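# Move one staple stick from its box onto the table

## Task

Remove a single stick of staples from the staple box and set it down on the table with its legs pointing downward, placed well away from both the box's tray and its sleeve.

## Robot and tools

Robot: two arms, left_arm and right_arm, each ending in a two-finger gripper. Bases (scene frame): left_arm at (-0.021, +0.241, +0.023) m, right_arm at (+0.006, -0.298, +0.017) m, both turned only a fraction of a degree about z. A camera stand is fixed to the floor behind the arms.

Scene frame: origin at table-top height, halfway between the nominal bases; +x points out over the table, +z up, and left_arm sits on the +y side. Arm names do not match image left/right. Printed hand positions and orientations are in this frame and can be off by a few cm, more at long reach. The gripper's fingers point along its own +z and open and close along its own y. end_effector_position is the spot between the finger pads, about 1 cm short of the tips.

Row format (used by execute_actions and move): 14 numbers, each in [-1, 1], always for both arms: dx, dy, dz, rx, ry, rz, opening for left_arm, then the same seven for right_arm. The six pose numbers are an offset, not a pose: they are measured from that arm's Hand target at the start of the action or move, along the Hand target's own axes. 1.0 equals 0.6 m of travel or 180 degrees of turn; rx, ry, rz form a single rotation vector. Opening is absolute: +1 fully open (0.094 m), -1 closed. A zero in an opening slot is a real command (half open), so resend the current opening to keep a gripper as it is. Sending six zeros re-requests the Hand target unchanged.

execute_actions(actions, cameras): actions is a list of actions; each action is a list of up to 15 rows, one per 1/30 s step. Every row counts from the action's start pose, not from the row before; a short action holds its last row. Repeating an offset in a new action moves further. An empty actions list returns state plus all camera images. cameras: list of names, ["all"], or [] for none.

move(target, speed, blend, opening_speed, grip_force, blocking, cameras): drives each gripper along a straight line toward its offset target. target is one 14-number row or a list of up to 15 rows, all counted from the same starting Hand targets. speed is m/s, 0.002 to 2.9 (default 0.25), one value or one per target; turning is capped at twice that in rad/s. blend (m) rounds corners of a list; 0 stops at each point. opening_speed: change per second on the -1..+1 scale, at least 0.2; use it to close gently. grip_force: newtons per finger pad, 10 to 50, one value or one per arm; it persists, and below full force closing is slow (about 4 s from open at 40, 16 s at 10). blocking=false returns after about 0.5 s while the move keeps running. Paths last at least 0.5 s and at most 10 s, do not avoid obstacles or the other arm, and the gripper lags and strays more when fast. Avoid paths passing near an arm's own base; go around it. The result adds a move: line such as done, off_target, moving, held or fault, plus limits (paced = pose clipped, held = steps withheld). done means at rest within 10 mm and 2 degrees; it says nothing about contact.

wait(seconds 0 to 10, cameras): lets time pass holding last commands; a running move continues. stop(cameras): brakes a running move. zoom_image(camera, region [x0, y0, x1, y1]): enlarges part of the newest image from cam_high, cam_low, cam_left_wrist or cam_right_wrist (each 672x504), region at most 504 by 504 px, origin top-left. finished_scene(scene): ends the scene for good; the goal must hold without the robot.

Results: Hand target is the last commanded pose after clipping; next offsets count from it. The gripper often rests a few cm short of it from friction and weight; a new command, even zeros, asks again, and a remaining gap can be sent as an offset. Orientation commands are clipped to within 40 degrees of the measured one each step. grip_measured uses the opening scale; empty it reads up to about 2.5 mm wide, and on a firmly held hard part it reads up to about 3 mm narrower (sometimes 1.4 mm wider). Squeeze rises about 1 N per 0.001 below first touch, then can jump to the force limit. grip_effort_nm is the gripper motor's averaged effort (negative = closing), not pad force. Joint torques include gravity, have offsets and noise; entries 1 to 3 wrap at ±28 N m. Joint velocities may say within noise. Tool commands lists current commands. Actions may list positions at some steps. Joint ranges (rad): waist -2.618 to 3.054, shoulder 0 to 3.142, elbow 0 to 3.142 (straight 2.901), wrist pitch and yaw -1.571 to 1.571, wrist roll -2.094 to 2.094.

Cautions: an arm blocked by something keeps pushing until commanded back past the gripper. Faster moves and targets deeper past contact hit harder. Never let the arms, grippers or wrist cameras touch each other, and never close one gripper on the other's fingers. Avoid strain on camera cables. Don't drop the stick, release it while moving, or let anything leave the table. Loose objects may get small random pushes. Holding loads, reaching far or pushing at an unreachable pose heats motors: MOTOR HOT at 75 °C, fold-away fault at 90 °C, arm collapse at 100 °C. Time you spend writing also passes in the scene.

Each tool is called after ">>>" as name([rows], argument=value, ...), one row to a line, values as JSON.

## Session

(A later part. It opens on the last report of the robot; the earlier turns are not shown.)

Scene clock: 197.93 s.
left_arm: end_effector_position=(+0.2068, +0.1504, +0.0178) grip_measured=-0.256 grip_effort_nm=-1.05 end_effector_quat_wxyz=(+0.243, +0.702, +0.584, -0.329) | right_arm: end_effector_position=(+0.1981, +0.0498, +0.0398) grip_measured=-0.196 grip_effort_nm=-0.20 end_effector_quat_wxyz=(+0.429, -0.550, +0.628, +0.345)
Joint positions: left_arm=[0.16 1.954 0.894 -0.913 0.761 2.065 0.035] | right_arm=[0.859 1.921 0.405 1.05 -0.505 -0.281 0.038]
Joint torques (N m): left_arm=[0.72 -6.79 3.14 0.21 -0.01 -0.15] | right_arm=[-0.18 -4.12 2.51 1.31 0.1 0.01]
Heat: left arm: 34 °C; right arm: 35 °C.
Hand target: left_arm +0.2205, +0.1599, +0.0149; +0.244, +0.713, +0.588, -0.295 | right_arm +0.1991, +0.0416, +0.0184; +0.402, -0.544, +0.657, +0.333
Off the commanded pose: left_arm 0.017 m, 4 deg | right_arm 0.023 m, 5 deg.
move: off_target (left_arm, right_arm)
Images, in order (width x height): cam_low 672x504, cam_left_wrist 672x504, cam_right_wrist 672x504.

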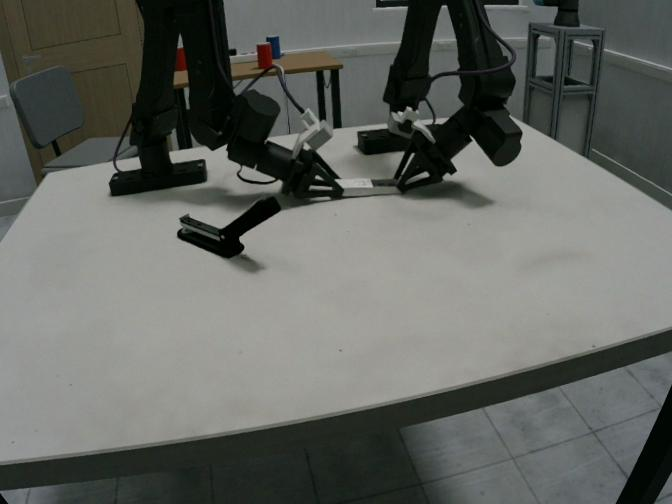

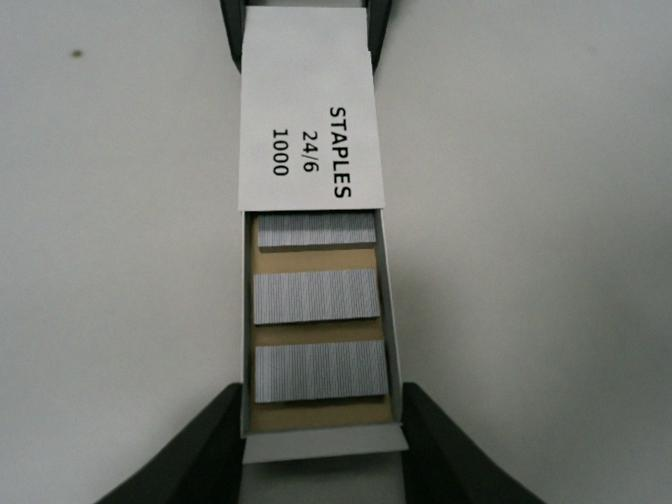

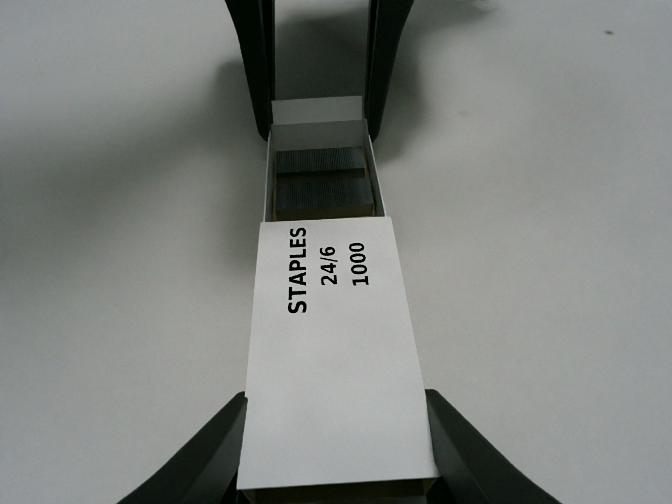

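>>> move(target=[0.0094,0,0.0094,0,0,0,-0.27,0.0148,0,0.0076,0,0,0,-0.2], speed=0.03, cameras=["cam_low","cam_high"])

>>> zoom_image(camera="cam_low", region=[300, 140, 440, 220])

Scene clock: 201.53 s.
left_arm: end_effector_position=(+0.2080, +0.1510, +0.0173) grip_measured=-0.256 grip_effort_nm=-1.05 end_effector_quat_wxyz=(+0.242, +0.702, +0.584, -0.326) | right_arm: end_effector_position=(+0.1988, +0.0504, +0.0335) grip_measured=-0.196 grip_effort_nm=-0.20 end_effector_quat_wxyz=(+0.433, -0.549, +0.625, +0.346)
Joint positions: left_arm=[0.16 1.954 0.895 -0.908 0.758 2.062 0.035] | right_arm=[0.858 1.972 0.405 1.11 -0.508 -0.281 0.038]
Joint torques (N m): left_arm=[0.68 -5.04 2.45 0.37 0.03 -0.14] | right_arm=[-0.18 -3.62 2.18 1.32 0.1 0.01]
Heat: left arm: 34 °C; right arm: 34 °C.
Hand target: left_arm +0.2205, +0.1599, +0.0069; +0.244, +0.713, +0.588, -0.295 | right_arm +0.1991, +0.0416, +0.0084; +0.402, -0.544, +0.657, +0.333
Off the commanded pose: left_arm 0.018 m, 4 deg | right_arm 0.027 m, 5 deg.
move: off_target (left_arm, right_arm)
Images, in order (width x height): cam_high 672x504, cam_low 672x504.

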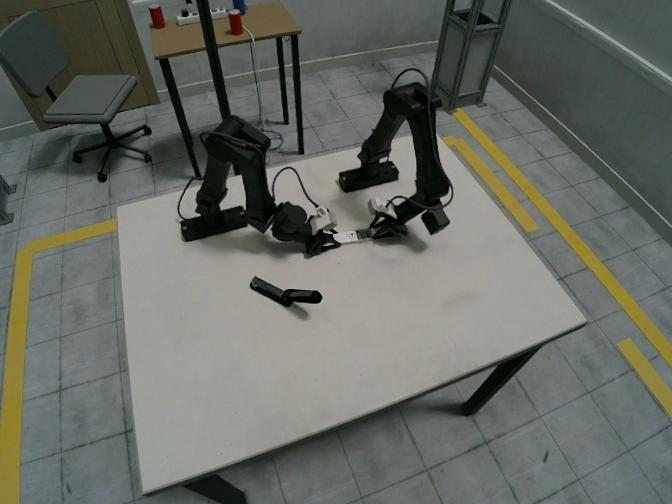

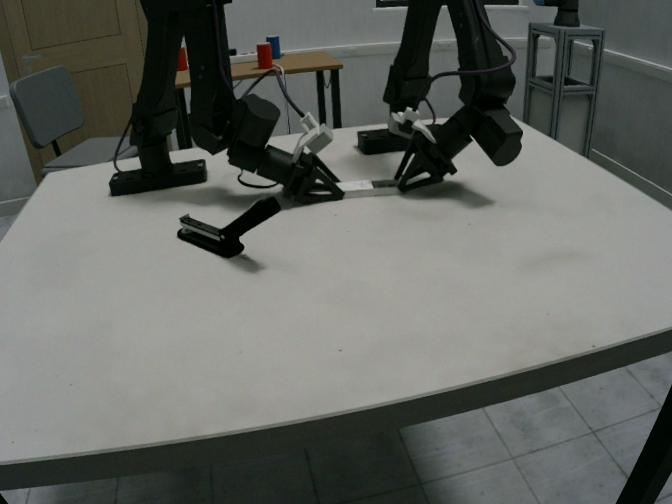

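Scaled by 3.600 from the camera's 672x504 image, which has a finer 960x720 frame.

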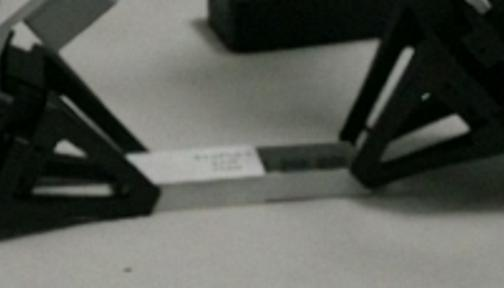

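>>> move(target=[0,0,0,0,0,0,0.2,0,0,0,0,0,0,0.2], opening_speed=0.3, cameras=["cam_low","cam_left_wrist","cam_right_wrist"])

Scene clock: 206.23 s.
left_arm: end_effector_position=(+0.2130, +0.1539, +0.0130) grip_measured=+0.197 grip_effort_nm=0.12 end_effector_quat_wxyz=(+0.245, +0.712, +0.580, -0.311) | right_arm: end_effector_position=(+0.2002, +0.0503, +0.0334) grip_measured=+0.198 grip_effort_nm=0.13 end_effector_quat_wxyz=(+0.434, -0.546, +0.628, +0.344)
Joint positions: left_arm=[0.161 1.955 0.895 -0.876 0.744 2.068 0.056] | right_arm=[0.859 1.972 0.405 1.112 -0.497 -0.274 0.056]
Joint torques (N m): left_arm=[0.59 -4.96 2.51 0.22 0.14 -0.11] | right_arm=[-0.2 -3.64 2.17 1.3 0.1 0.01]
Heat: left arm: 34 °C; right arm: 34 °C.
Hand target: left_arm +0.2205, +0.1599, +0.0069; +0.244, +0.713, +0.588, -0.295 | right_arm +0.1991, +0.0416, +0.0084; +0.402, -0.544, +0.657, +0.333
Off the commanded pose: left_arm 0.011 m, 2 deg | right_arm 0.026 m, 5 deg.
move: off_target (left_arm, right_arm)
Images, in order (width x height): cam_low 672x504, cam_left_wrist 672x504, cam_right_wrist 672x504.

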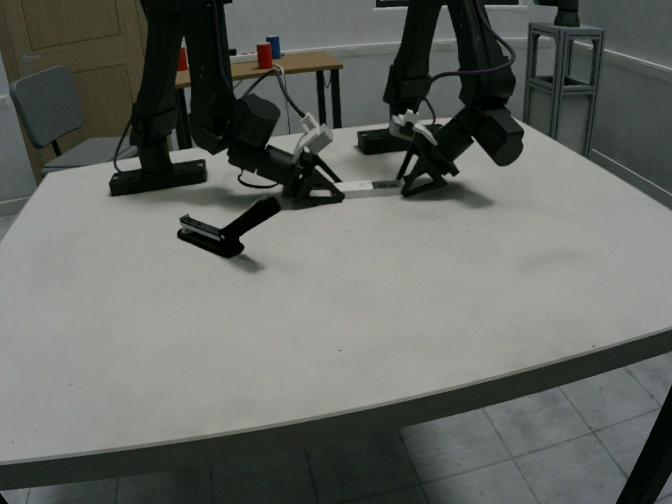

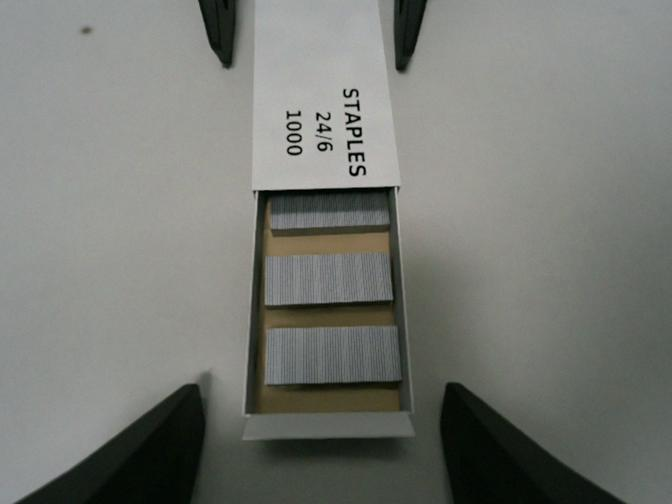

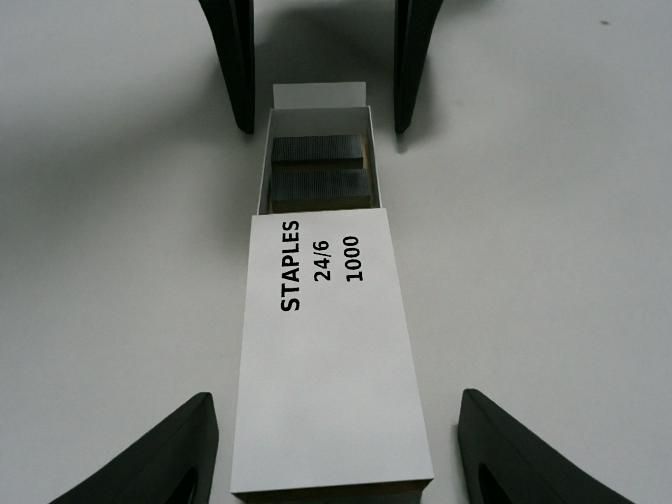

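>>> move([
  [0,0,-0.1,0,0,0,0.2,0,0,-0.12,0,0,0,0.2],
  [-0.182,-0.011,-0.131,-0.193,0.197,-0.465,0.2,0,0,-0.25,0,0,0,0.2],
], speed=[0.08,0.25], blend=[0.01,0], cameras=["all"])

Scene clock: 223.83 s.
left_arm: end_effector_position=(+0.2027, +0.1403, +0.1302) grip_measured=+0.198 grip_effort_nm=0.11 end_effector_quat_wxyz=(-0.011, +0.115, +0.993, -0.005) | right_arm: end_effector_position=(+0.1796, -0.0902, +0.0699) grip_measured=+0.198 grip_effort_nm=0.13 end_effector_quat_wxyz=(+0.403, -0.539, +0.668, +0.319)
Joint positions: left_arm=[-0.403 1.492 1.155 -1.252 0.017 -0.184 0.056] | right_arm=[0.376 1.164 0.162 0.228 -0.827 -0.632 0.056]
Joint torques (N m): left_arm=[-0.8 -3.73 6.93 0.11 -0.08 -0.15] | right_arm=[-0.55 -3.28 5.78 0.98 -0.81 -0.16]
Heat: left arm: 34 °C; right arm: 34 °C.
Hand target: left_arm +0.2097, +0.1400, +0.1397; +0.001, +0.107, +0.994, +0.000 | right_arm +0.1742, -0.0896, +0.0766; +0.402, -0.544, +0.657, +0.333
Off the commanded pose: left_arm 0.012 m, 2 deg | right_arm 0.009 m, 2 deg.
move: off_target (left_arm)

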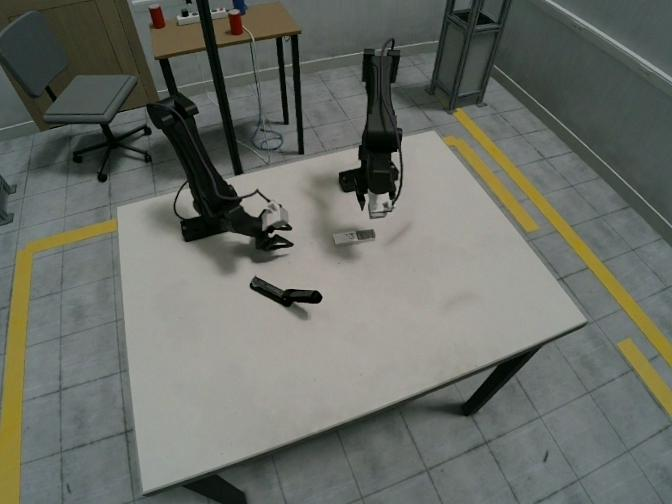

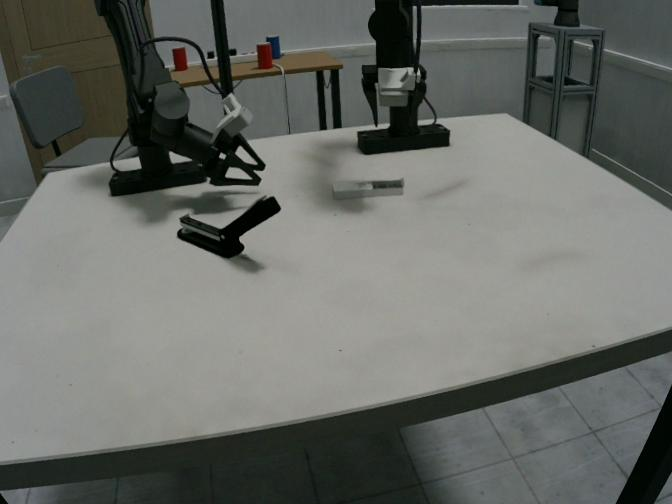

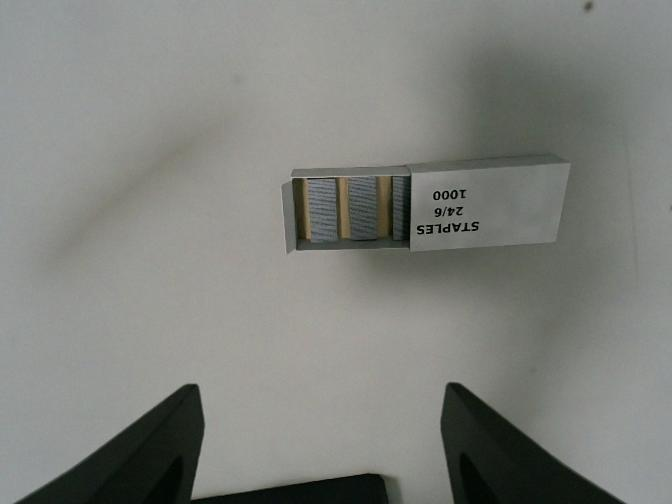

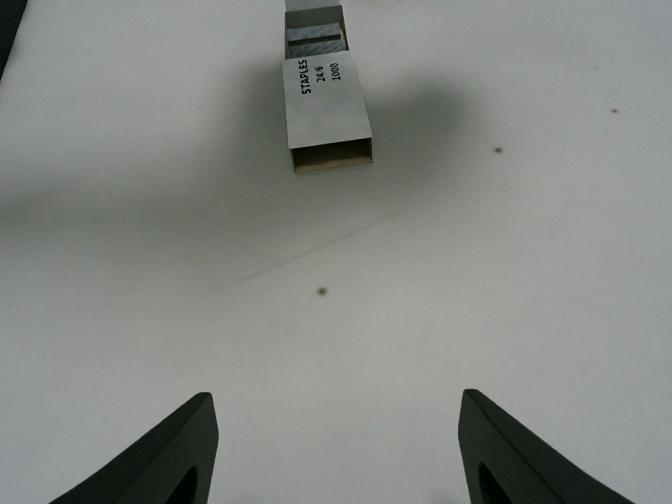

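>>> move(target=[-0.028,0.006,0.083,0,0,-0.014,0.2,0,0,0,0,0,0,0.2], speed=0.15, cameras=["cam_left_wrist","cam_low"])

Scene clock: 231.70 s.
left_arm: end_effector_position=(+0.2183, +0.1365, +0.0904) grip_measured=+0.198 grip_effort_nm=0.11 end_effector_quat_wxyz=(-0.015, +0.100, +0.995, -0.004) | right_arm: end_effector_position=(+0.1794, -0.0902, +0.0697) grip_measured=+0.198 grip_effort_nm=0.13 end_effector_quat_wxyz=(+0.402, -0.539, +0.668, +0.318)
Joint positions: left_arm=[-0.392 1.587 1.086 -1.095 0.017 -0.202 0.056] | right_arm=[0.376 1.164 0.162 0.227 -0.827 -0.633 0.056]
Joint torques (N m): left_arm=[0.84 -4.52 3.62 0.59 -0.08 -0.17] | right_arm=[-0.57 -3.29 5.81 0.98 -0.81 -0.17]
Heat: left arm: 34 °C; right arm: 33 °C.
Hand target: left_arm +0.2270, +0.1399, +0.0900; +0.001, +0.085, +0.996, +0.000 | right_arm +0.1742, -0.0896, +0.0766; +0.402, -0.544, +0.657, +0.333
Off the commanded pose: left_arm 0.009 m, 3 deg | right_arm 0.009 m, 2 deg.
move: off_target (left_arm)
Images, in order (width x height): cam_low 672x504, cam_left_wrist 672x504.

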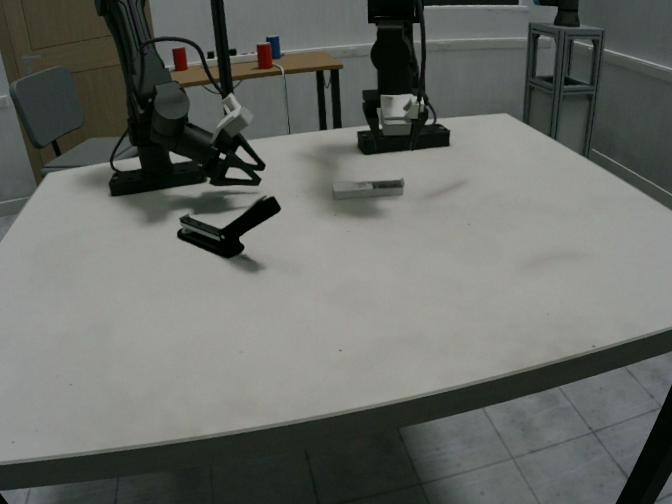

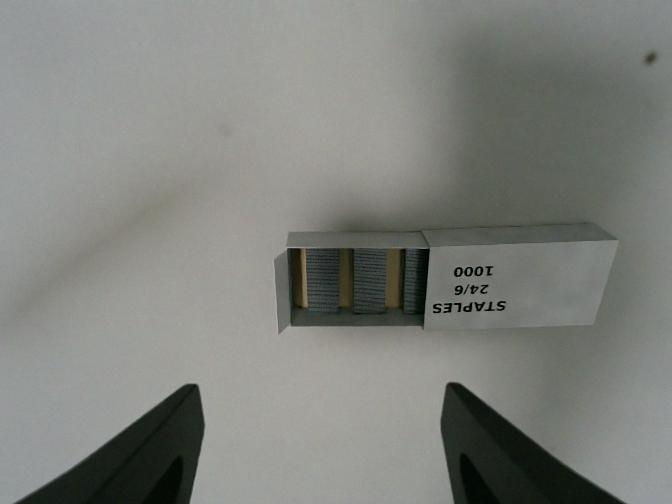

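>>> move(target=[-0.003,0.005,0.05,0,0,0,-0.6,0,0,0,0,0,0,0.2], speed=0.1, cameras=["cam_left_wrist","cam_low","cam_right_wrist"])

>>> zoom_image(camera="cam_left_wrist", region=[220, 280, 440, 445])

Scene clock: 242.63 s.
left_arm: end_effector_position=(+0.2207, +0.1390, +0.0610) grip_measured=-0.598 grip_effort_nm=-0.15 end_effector_quat_wxyz=(-0.014, +0.094, +0.995, -0.005) | right_arm: end_effector_position=(+0.1794, -0.0902, +0.0697) grip_measured=+0.198 grip_effort_nm=0.13 end_effector_quat_wxyz=(+0.402, -0.539, +0.668, +0.318)
Joint positions: left_arm=[-0.38 1.627 1.004 -0.973 0.017 -0.202 0.019] | right_arm=[0.376 1.164 0.162 0.227 -0.827 -0.633 0.056]
Joint torques (N m): left_arm=[0.79 -4.45 3.44 0.6 -0.11 -0.06] | right_arm=[-0.57 -3.28 5.81 0.98 -0.81 -0.16]
Heat: left arm: 34 °C; right arm: 33 °C.
Hand target: left_arm +0.2293, +0.1426, +0.0600; +0.001, +0.085, +0.996, +0.000 | right_arm +0.1742, -0.0896, +0.0766; +0.402, -0.544, +0.657, +0.333
Off the commanded pose: left_arm 0.009 m, 2 deg | right_arm 0.009 m, 2 deg.
move: done
Images, in order (width x height): cam_low 672x504, cam_left_wrist 672x504, cam_right_wrist 672x504.

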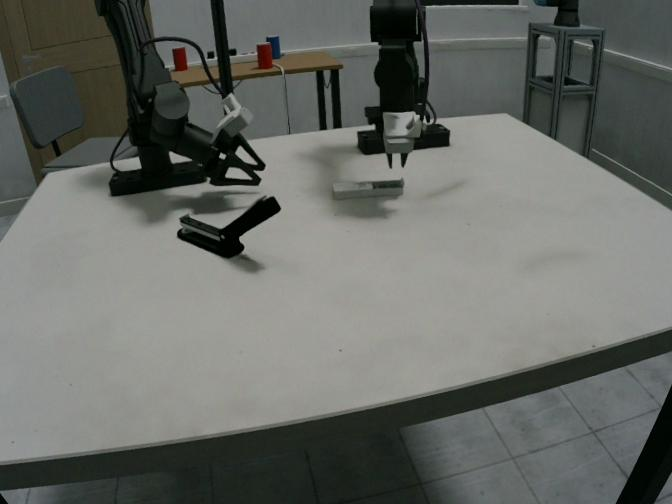

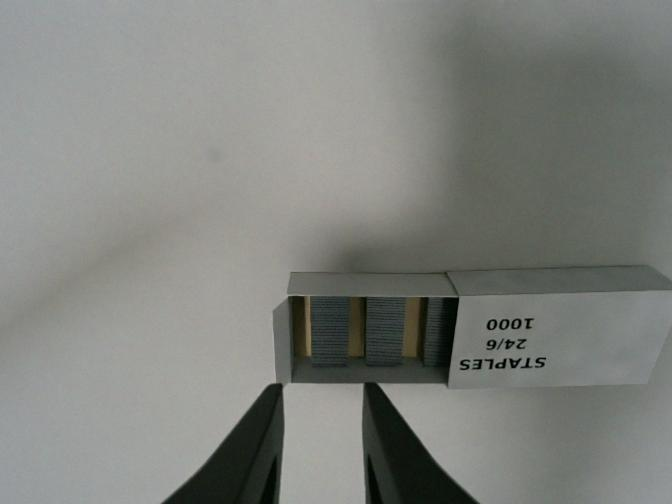

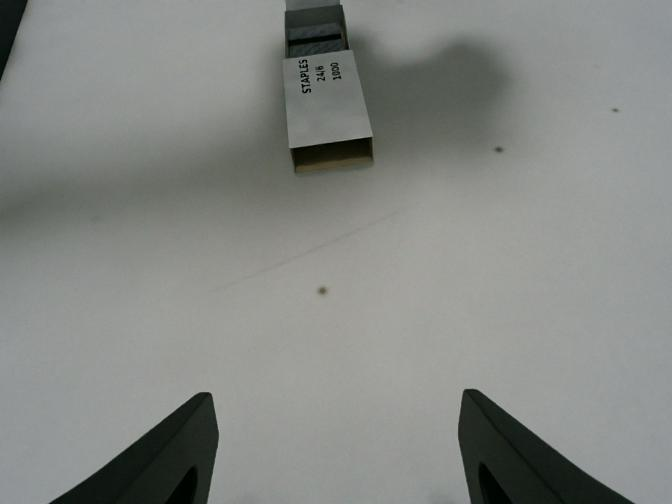

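Scaled by 2.291 from the camera's 672x504 image, which has a finer 960x720 frame.

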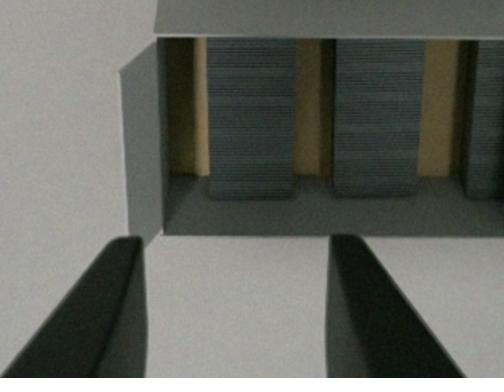

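>>> zoom_image(camera="cam_low", region=[350, 110, 450, 210])

Scaled by 5.040 from the camera's 672x504 image, which has a finer 960x720 frame.

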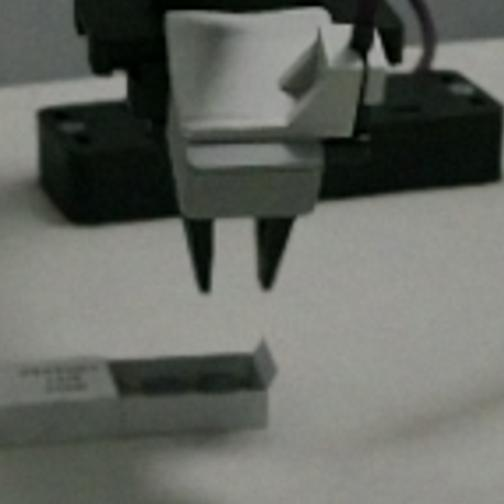

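>>> move(target=[0.005,0,0.04,0,0,0,-0.6,0,0,0,0,0,0,0.2], speed=0.06, cameras=["cam_left_wrist","cam_low"])

>>> zoom_image(camera="cam_left_wrist", region=[220, 290, 440, 455])

>>> zoom_image(camera="cam_low", region=[350, 130, 430, 210])

Scene clock: 258.53 s.
left_arm: end_effector_position=(+0.2179, +0.1402, +0.0373) grip_measured=-0.598 grip_effort_nm=-0.15 end_effector_quat_wxyz=(-0.014, +0.094, +0.995, -0.005) | right_arm: end_effector_position=(+0.1794, -0.0902, +0.0697) grip_measured=+0.198 grip_effort_nm=0.13 end_effector_quat_wxyz=(+0.402, -0.539, +0.668, +0.318)
Joint positions: left_arm=[-0.38 1.656 0.932 -0.871 0.017 -0.202 0.019] | right_arm=[0.376 1.164 0.162 0.227 -0.827 -0.633 0.056]
Joint torques (N m): left_arm=[0.61 -4.53 3.22 0.59 -0.09 -0.09] | right_arm=[-0.57 -3.29 5.79 0.98 -0.82 -0.16]
Heat: left arm: 34 °C; right arm: 33 °C.
Hand target: left_arm +0.2264, +0.1431, +0.0360; +0.001, +0.085, +0.996, +0.000 | right_arm +0.1742, -0.0896, +0.0766; +0.402, -0.544, +0.657, +0.333
Off the commanded pose: left_arm 0.009 m, 2 deg | right_arm 0.009 m, 2 deg.
move: done
Images, in order (width x height): cam_low 672x504, cam_left_wrist 672x504.

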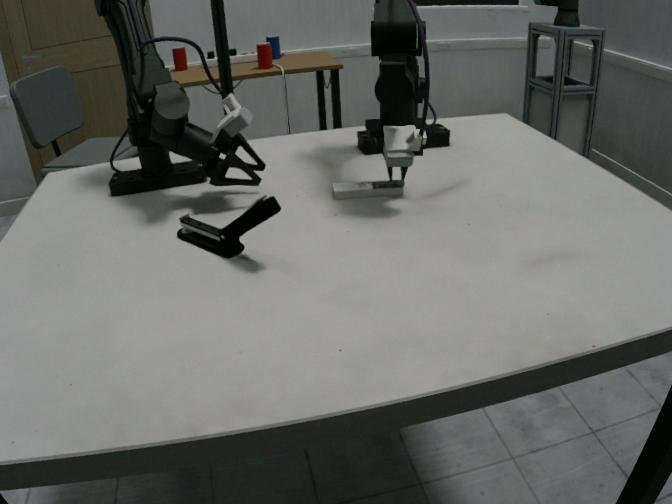

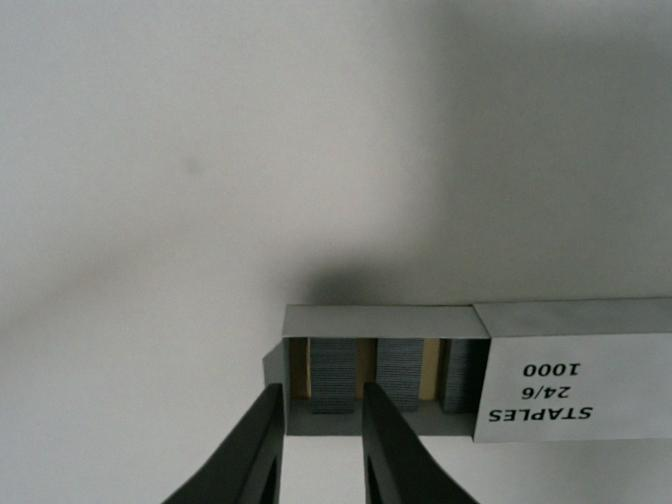

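Scaled by 2.291 from the camera's 672x504 image, which has a finer 960x720 frame.

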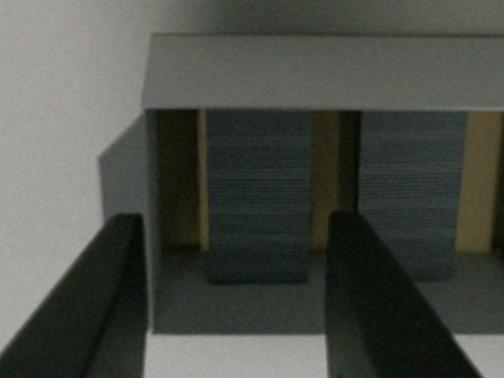

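Scaled by 6.300 from the camera's 672x504 image, which has a finer 960x720 frame.

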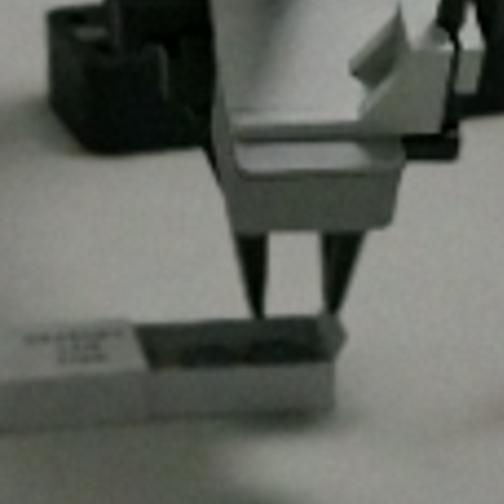

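>>> move(target=[0.006,-0.0035,0.0167,0,0,0,-0.65,0,0,0,0,0,0,0.2], speed=0.05, cameras=["cam_left_wrist","cam_low"])

>>> zoom_image(camera="cam_left_wrist", region=[220, 320, 440, 485])

>>> zoom_image(camera="cam_low", region=[350, 130, 430, 210])

Scene clock: 267.87 s.
left_arm: end_effector_position=(+0.2156, +0.1411, +0.0276) grip_measured=-0.648 grip_effort_nm=-0.15 end_effector_quat_wxyz=(-0.013, +0.094, +0.995, -0.005) | right_arm: end_effector_position=(+0.1794, -0.0902, +0.0697) grip_measured=+0.198 grip_effort_nm=0.13 end_effector_quat_wxyz=(+0.402, -0.539, +0.668, +0.318)
Joint positions: left_arm=[-0.38 1.665 0.898 -0.827 0.017 -0.202 0.017] | right_arm=[0.376 1.164 0.162 0.227 -0.827 -0.633 0.056]
Joint torques (N m): left_arm=[-0.5 -4.44 3.1 0.6 -0.09 -0.16] | right_arm=[-0.57 -3.28 5.79 0.98 -0.81 -0.17]
Heat: left arm: 34 °C; right arm: 33 °C.
Hand target: left_arm +0.2226, +0.1416, +0.0259; +0.001, +0.085, +0.996, +0.000 | right_arm +0.1742, -0.0896, +0.0766; +0.402, -0.544, +0.657, +0.333
Off the commanded pose: left_arm 0.007 m, 2 deg | right_arm 0.009 m, 2 deg.
move: done
Images, in order (width x height): cam_low 672x504, cam_left_wrist 672x504.

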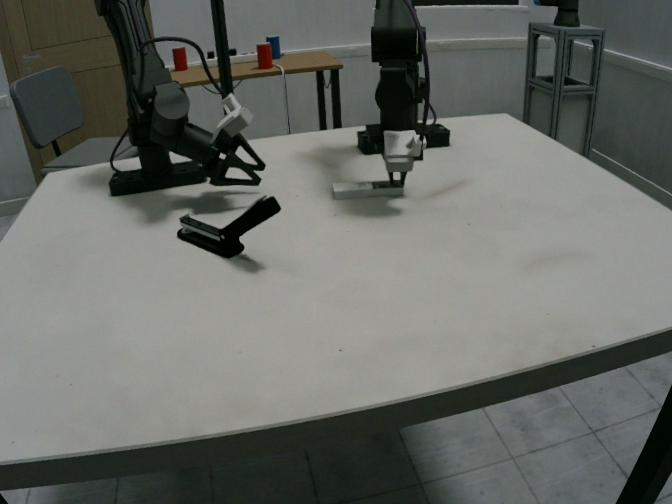

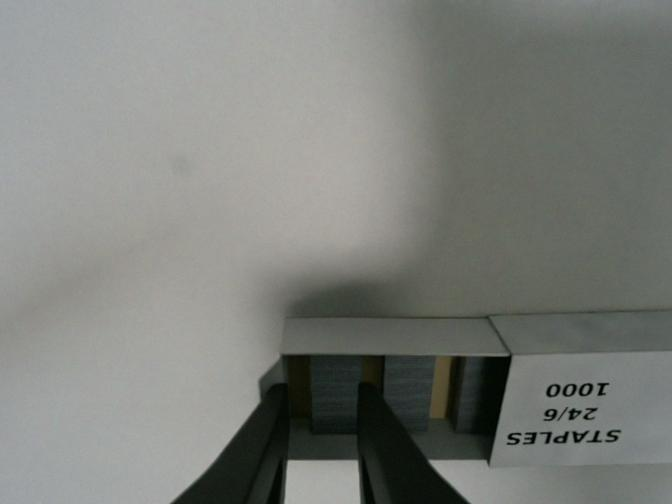

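Scaled by 2.291 from the camera's 672x504 image, which has a finer 960x720 frame.

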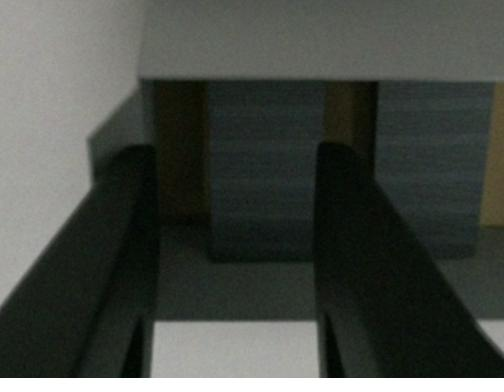

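Scaled by 6.300 from the camera's 672x504 image, which has a finer 960x720 frame.

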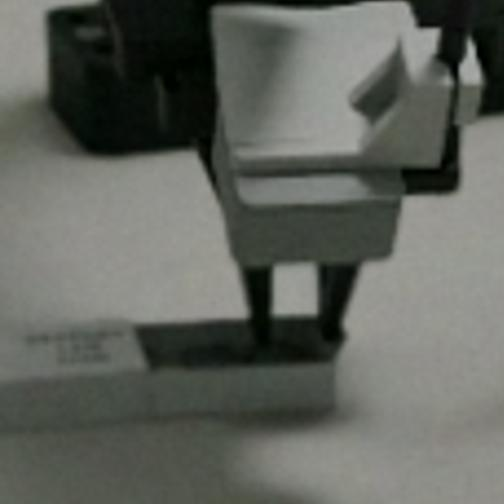

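>>> move(target=[0.002,-0.009,0,0,0,0,-0.65,0,0,0,0,0,0,0.2], speed=0.05, cameras=["cam_left_wrist","cam_low"])

>>> zoom_image(camera="cam_left_wrist", region=[220, 320, 440, 485])

>>> zoom_image(camera="cam_low", region=[350, 130, 430, 210])

Scene clock: 274.13 s.
left_arm: end_effector_position=(+0.2152, +0.1391, +0.0276) grip_measured=-0.648 grip_effort_nm=-0.15 end_effector_quat_wxyz=(-0.013, +0.088, +0.996, -0.005) | right_arm: end_effector_position=(+0.1794, -0.0902, +0.0697) grip_measured=+0.198 grip_effort_nm=0.13 end_effector_quat_wxyz=(+0.402, -0.539, +0.668, +0.318)
Joint positions: left_arm=[-0.388 1.665 0.898 -0.825 0.017 -0.222 0.017] | right_arm=[0.376 1.164 0.162 0.227 -0.827 -0.633 0.056]
Joint torques (N m): left_arm=[-0.8 -4.38 3.11 0.64 -0.1 -0.15] | right_arm=[-0.55 -3.3 5.81 0.97 -0.81 -0.16]
Heat: left arm: 34 °C; right arm: 33 °C.
Hand target: left_arm +0.2205, +0.1365, +0.0259; +0.001, +0.085, +0.996, +0.000 | right_arm +0.1742, -0.0896, +0.0766; +0.402, -0.544, +0.657, +0.333
Off the commanded pose: left_arm 0.006 m, 2 deg | right_arm 0.009 m, 2 deg.
move: done
Images, in order (width x height): cam_low 672x504, cam_left_wrist 672x504.

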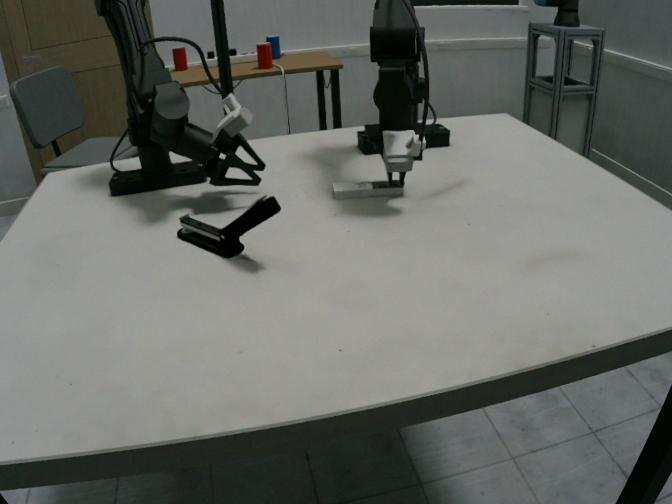

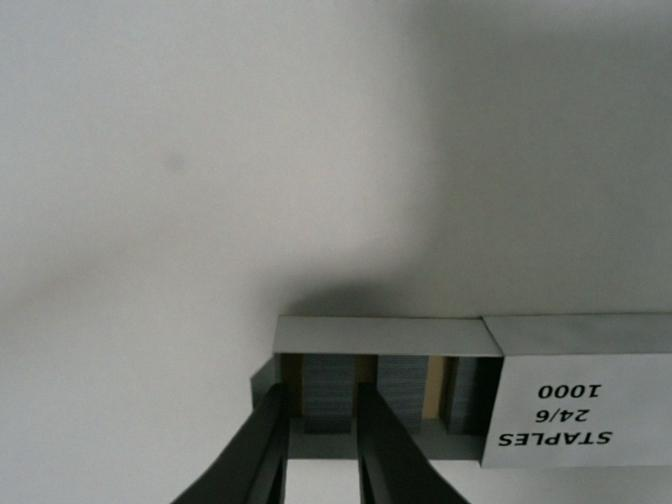

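Scaled by 2.291 from the camera's 672x504 image, which has a finer 960x720 frame.

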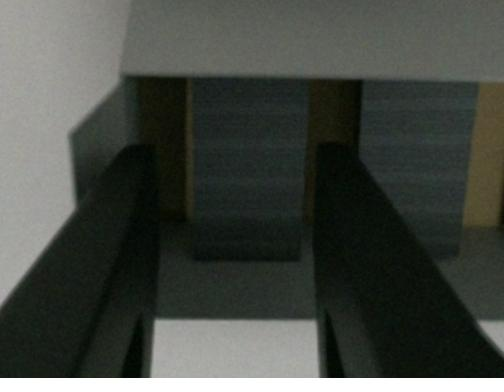

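Scaled by 6.300 from the camera's 672x504 image, which has a finer 960x720 frame.

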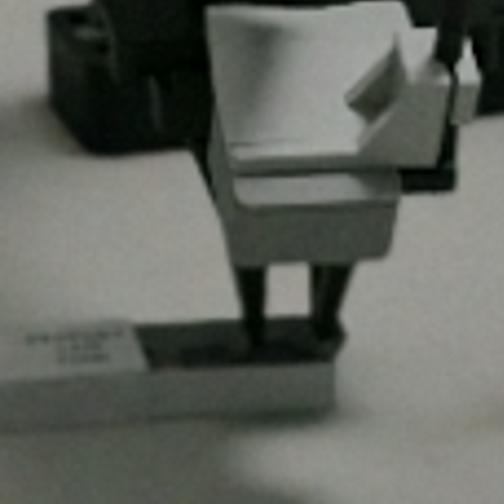

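>>> move(target=[0,-0.004,0.004,0,0,0,-0.69,0,0,0,0,0,0,0.2], speed=0.05, cameras=["cam_left_wrist","cam_low"])

>>> zoom_image(camera="cam_left_wrist", region=[220, 320, 440, 485])

>>> zoom_image(camera="cam_low", region=[350, 130, 430, 210])

Scene clock: 280.03 s.
left_arm: end_effector_position=(+0.2157, +0.1363, +0.0261) grip_measured=-0.688 grip_effort_nm=-0.15 end_effector_quat_wxyz=(-0.011, +0.088, +0.996, -0.005) | right_arm: end_effector_position=(+0.1794, -0.0902, +0.0697) grip_measured=+0.198 grip_effort_nm=0.13 end_effector_quat_wxyz=(+0.402, -0.539, +0.668, +0.318)
Joint positions: left_arm=[-0.397 1.671 0.898 -0.816 0.017 -0.231 0.015] | right_arm=[0.376 1.164 0.162 0.227 -0.827 -0.633 0.056]
Joint torques (N m): left_arm=[-0.87 -4.31 2.93 0.64 -0.07 -0.15] | right_arm=[-0.55 -3.29 5.79 0.98 -0.82 -0.16]
Heat: left arm: 34 °C; right arm: 33 °C.
Hand target: left_arm +0.2201, +0.1341, +0.0235; +0.001, +0.085, +0.996, +0.000 | right_arm +0.1742, -0.0896, +0.0766; +0.402, -0.544, +0.657, +0.333
Off the commanded pose: left_arm 0.005 m, 2 deg | right_arm 0.009 m, 2 deg.
move: done
Images, in order (width x height): cam_low 672x504, cam_left_wrist 672x504.

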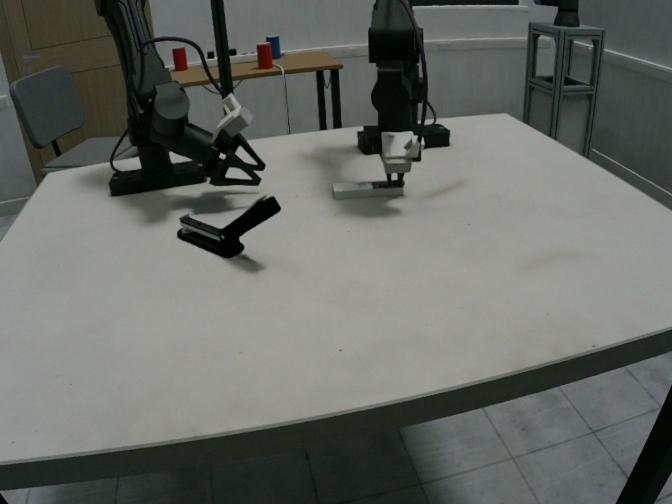

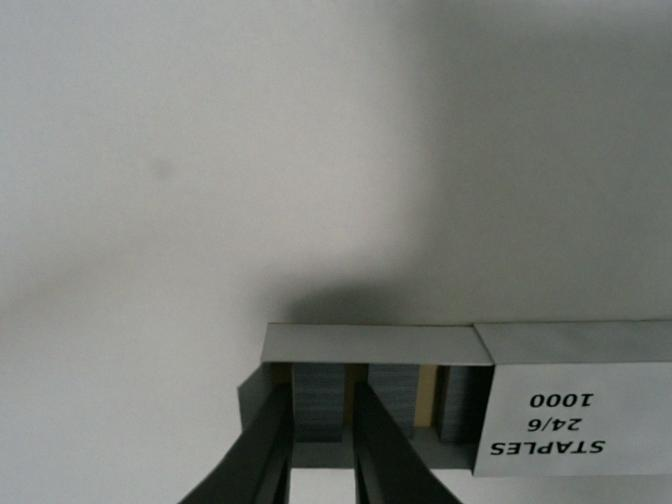

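Scaled by 2.291 from the camera's 672x504 image, which has a finer 960x720 frame.

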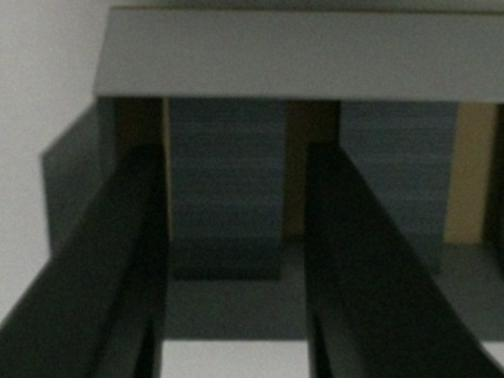

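Scaled by 6.300 from the camera's 672x504 image, which has a finer 960x720 frame.

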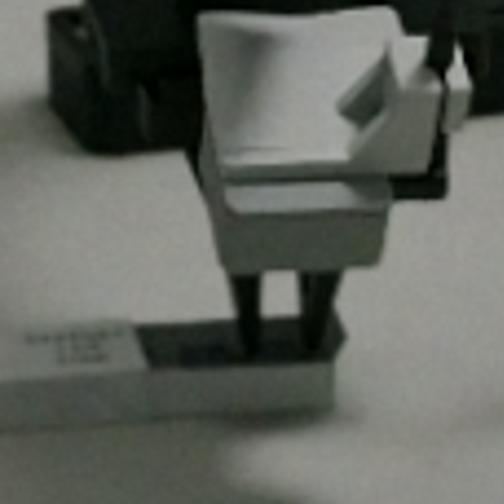

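>>> move(target=[0,0.0045,0.004,0,0,0,-0.69,0,0,0,0,0,0,0.2], speed=0.05, cameras=["cam_left_wrist","cam_low"])

>>> zoom_image(camera="cam_left_wrist", region=[220, 320, 440, 485])

>>> zoom_image(camera="cam_low", region=[350, 130, 430, 210])

Scene clock: 284.77 s.
left_arm: end_effector_position=(+0.2145, +0.1369, +0.0237) grip_measured=-0.688 grip_effort_nm=-0.15 end_effector_quat_wxyz=(-0.011, +0.088, +0.996, -0.005) | right_arm: end_effector_position=(+0.1794, -0.0902, +0.0697) grip_measured=+0.198 grip_effort_nm=0.13 end_effector_quat_wxyz=(+0.402, -0.539, +0.668, +0.318)
Joint positions: left_arm=[-0.397 1.671 0.888 -0.805 0.017 -0.231 0.015] | right_arm=[0.376 1.164 0.162 0.227 -0.827 -0.633 0.056]
Joint torques (N m): left_arm=[0.18 -4.19 3.03 0.61 -0.08 -0.06] | right_arm=[-0.57 -3.28 5.81 0.98 -0.81 -0.16]
Heat: left arm: 34 °C; right arm: 33 °C.
Hand target: left_arm +0.2205, +0.1368, +0.0211; +0.001, +0.085, +0.996, +0.000 | right_arm +0.1742, -0.0896, +0.0766; +0.402, -0.544, +0.657, +0.333
Off the commanded pose: left_arm 0.007 m, 2 deg | right_arm 0.009 m, 2 deg.
move: done
Images, in order (width x height): cam_low 672x504, cam_left_wrist 672x504.

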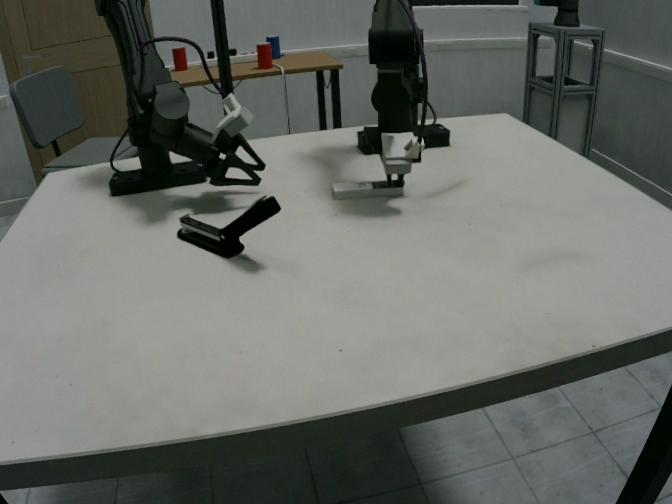

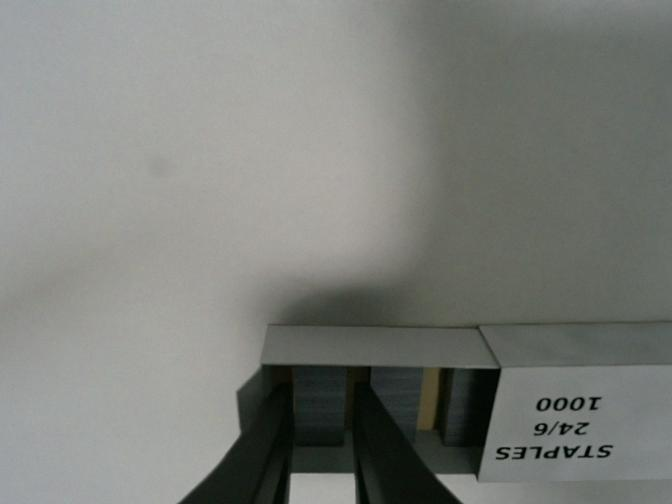

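Scaled by 2.291 from the camera's 672x504 image, which has a finer 960x720 frame.

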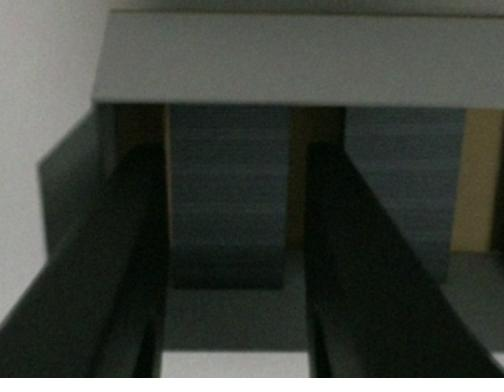

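Scaled by 6.300 from the camera's 672x504 image, which has a finer 960x720 frame.

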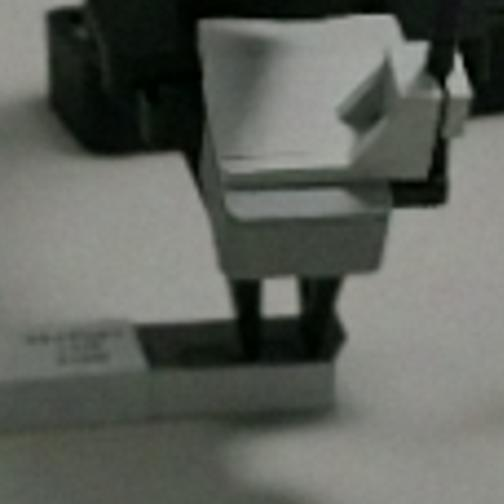

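>>> move(target=[0.002,0.003,0.004,0,0,0,-0.69,0,0,0,0,0,0,0.2], speed=0.05, cameras=["cam_left_wrist"])

>>> zoom_image(camera="cam_left_wrist", region=[220, 320, 440, 485])

Scene clock: 288.30 s.
left_arm: end_effector_position=(+0.2126, +0.1377, +0.0211) grip_measured=-0.688 grip_effort_nm=-0.15 end_effector_quat_wxyz=(-0.012, +0.088, +0.996, -0.005) | right_arm: end_effector_position=(+0.1794, -0.0902, +0.0697) grip_measured=+0.198 grip_effort_nm=0.13 end_effector_quat_wxyz=(+0.402, -0.539, +0.668, +0.318)
Joint positions: left_arm=[-0.397 1.671 0.875 -0.795 0.017 -0.231 0.015] | right_arm=[0.376 1.164 0.162 0.227 -0.827 -0.633 0.056]
Joint torques (N m): left_arm=[0.75 -4.11 3.07 0.6 -0.1 -0.01] | right_arm=[-0.55 -3.3 5.79 0.98 -0.81 -0.16]
Heat: left arm: 33 °C; right arm: 33 °C.
Hand target: left_arm +0.2197, +0.1388, +0.0187; +0.001, +0.085, +0.996, +0.000 | right_arm +0.1742, -0.0896, +0.0766; +0.402, -0.544, +0.657, +0.333
Off the commanded pose: left_arm 0.008 m, 2 deg | right_arm 0.009 m, 2 deg.
move: done
Images, in order (width x height): cam_left_wrist 672x504.

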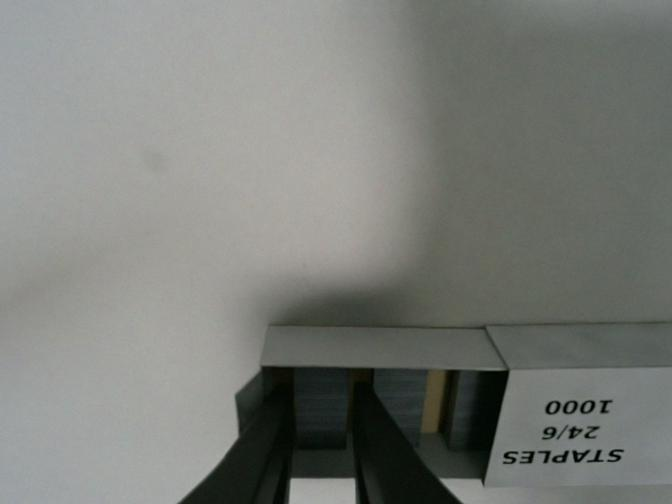

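Scaled by 2.291 from the camera's 672x504 image, which has a finer 960x720 frame.

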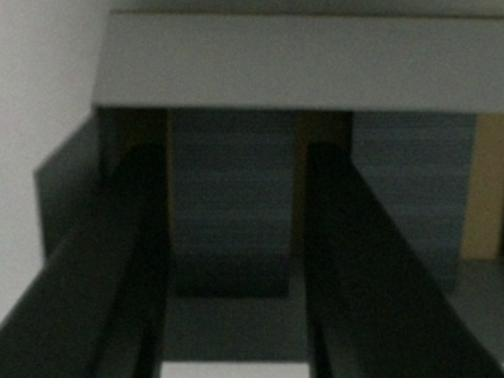

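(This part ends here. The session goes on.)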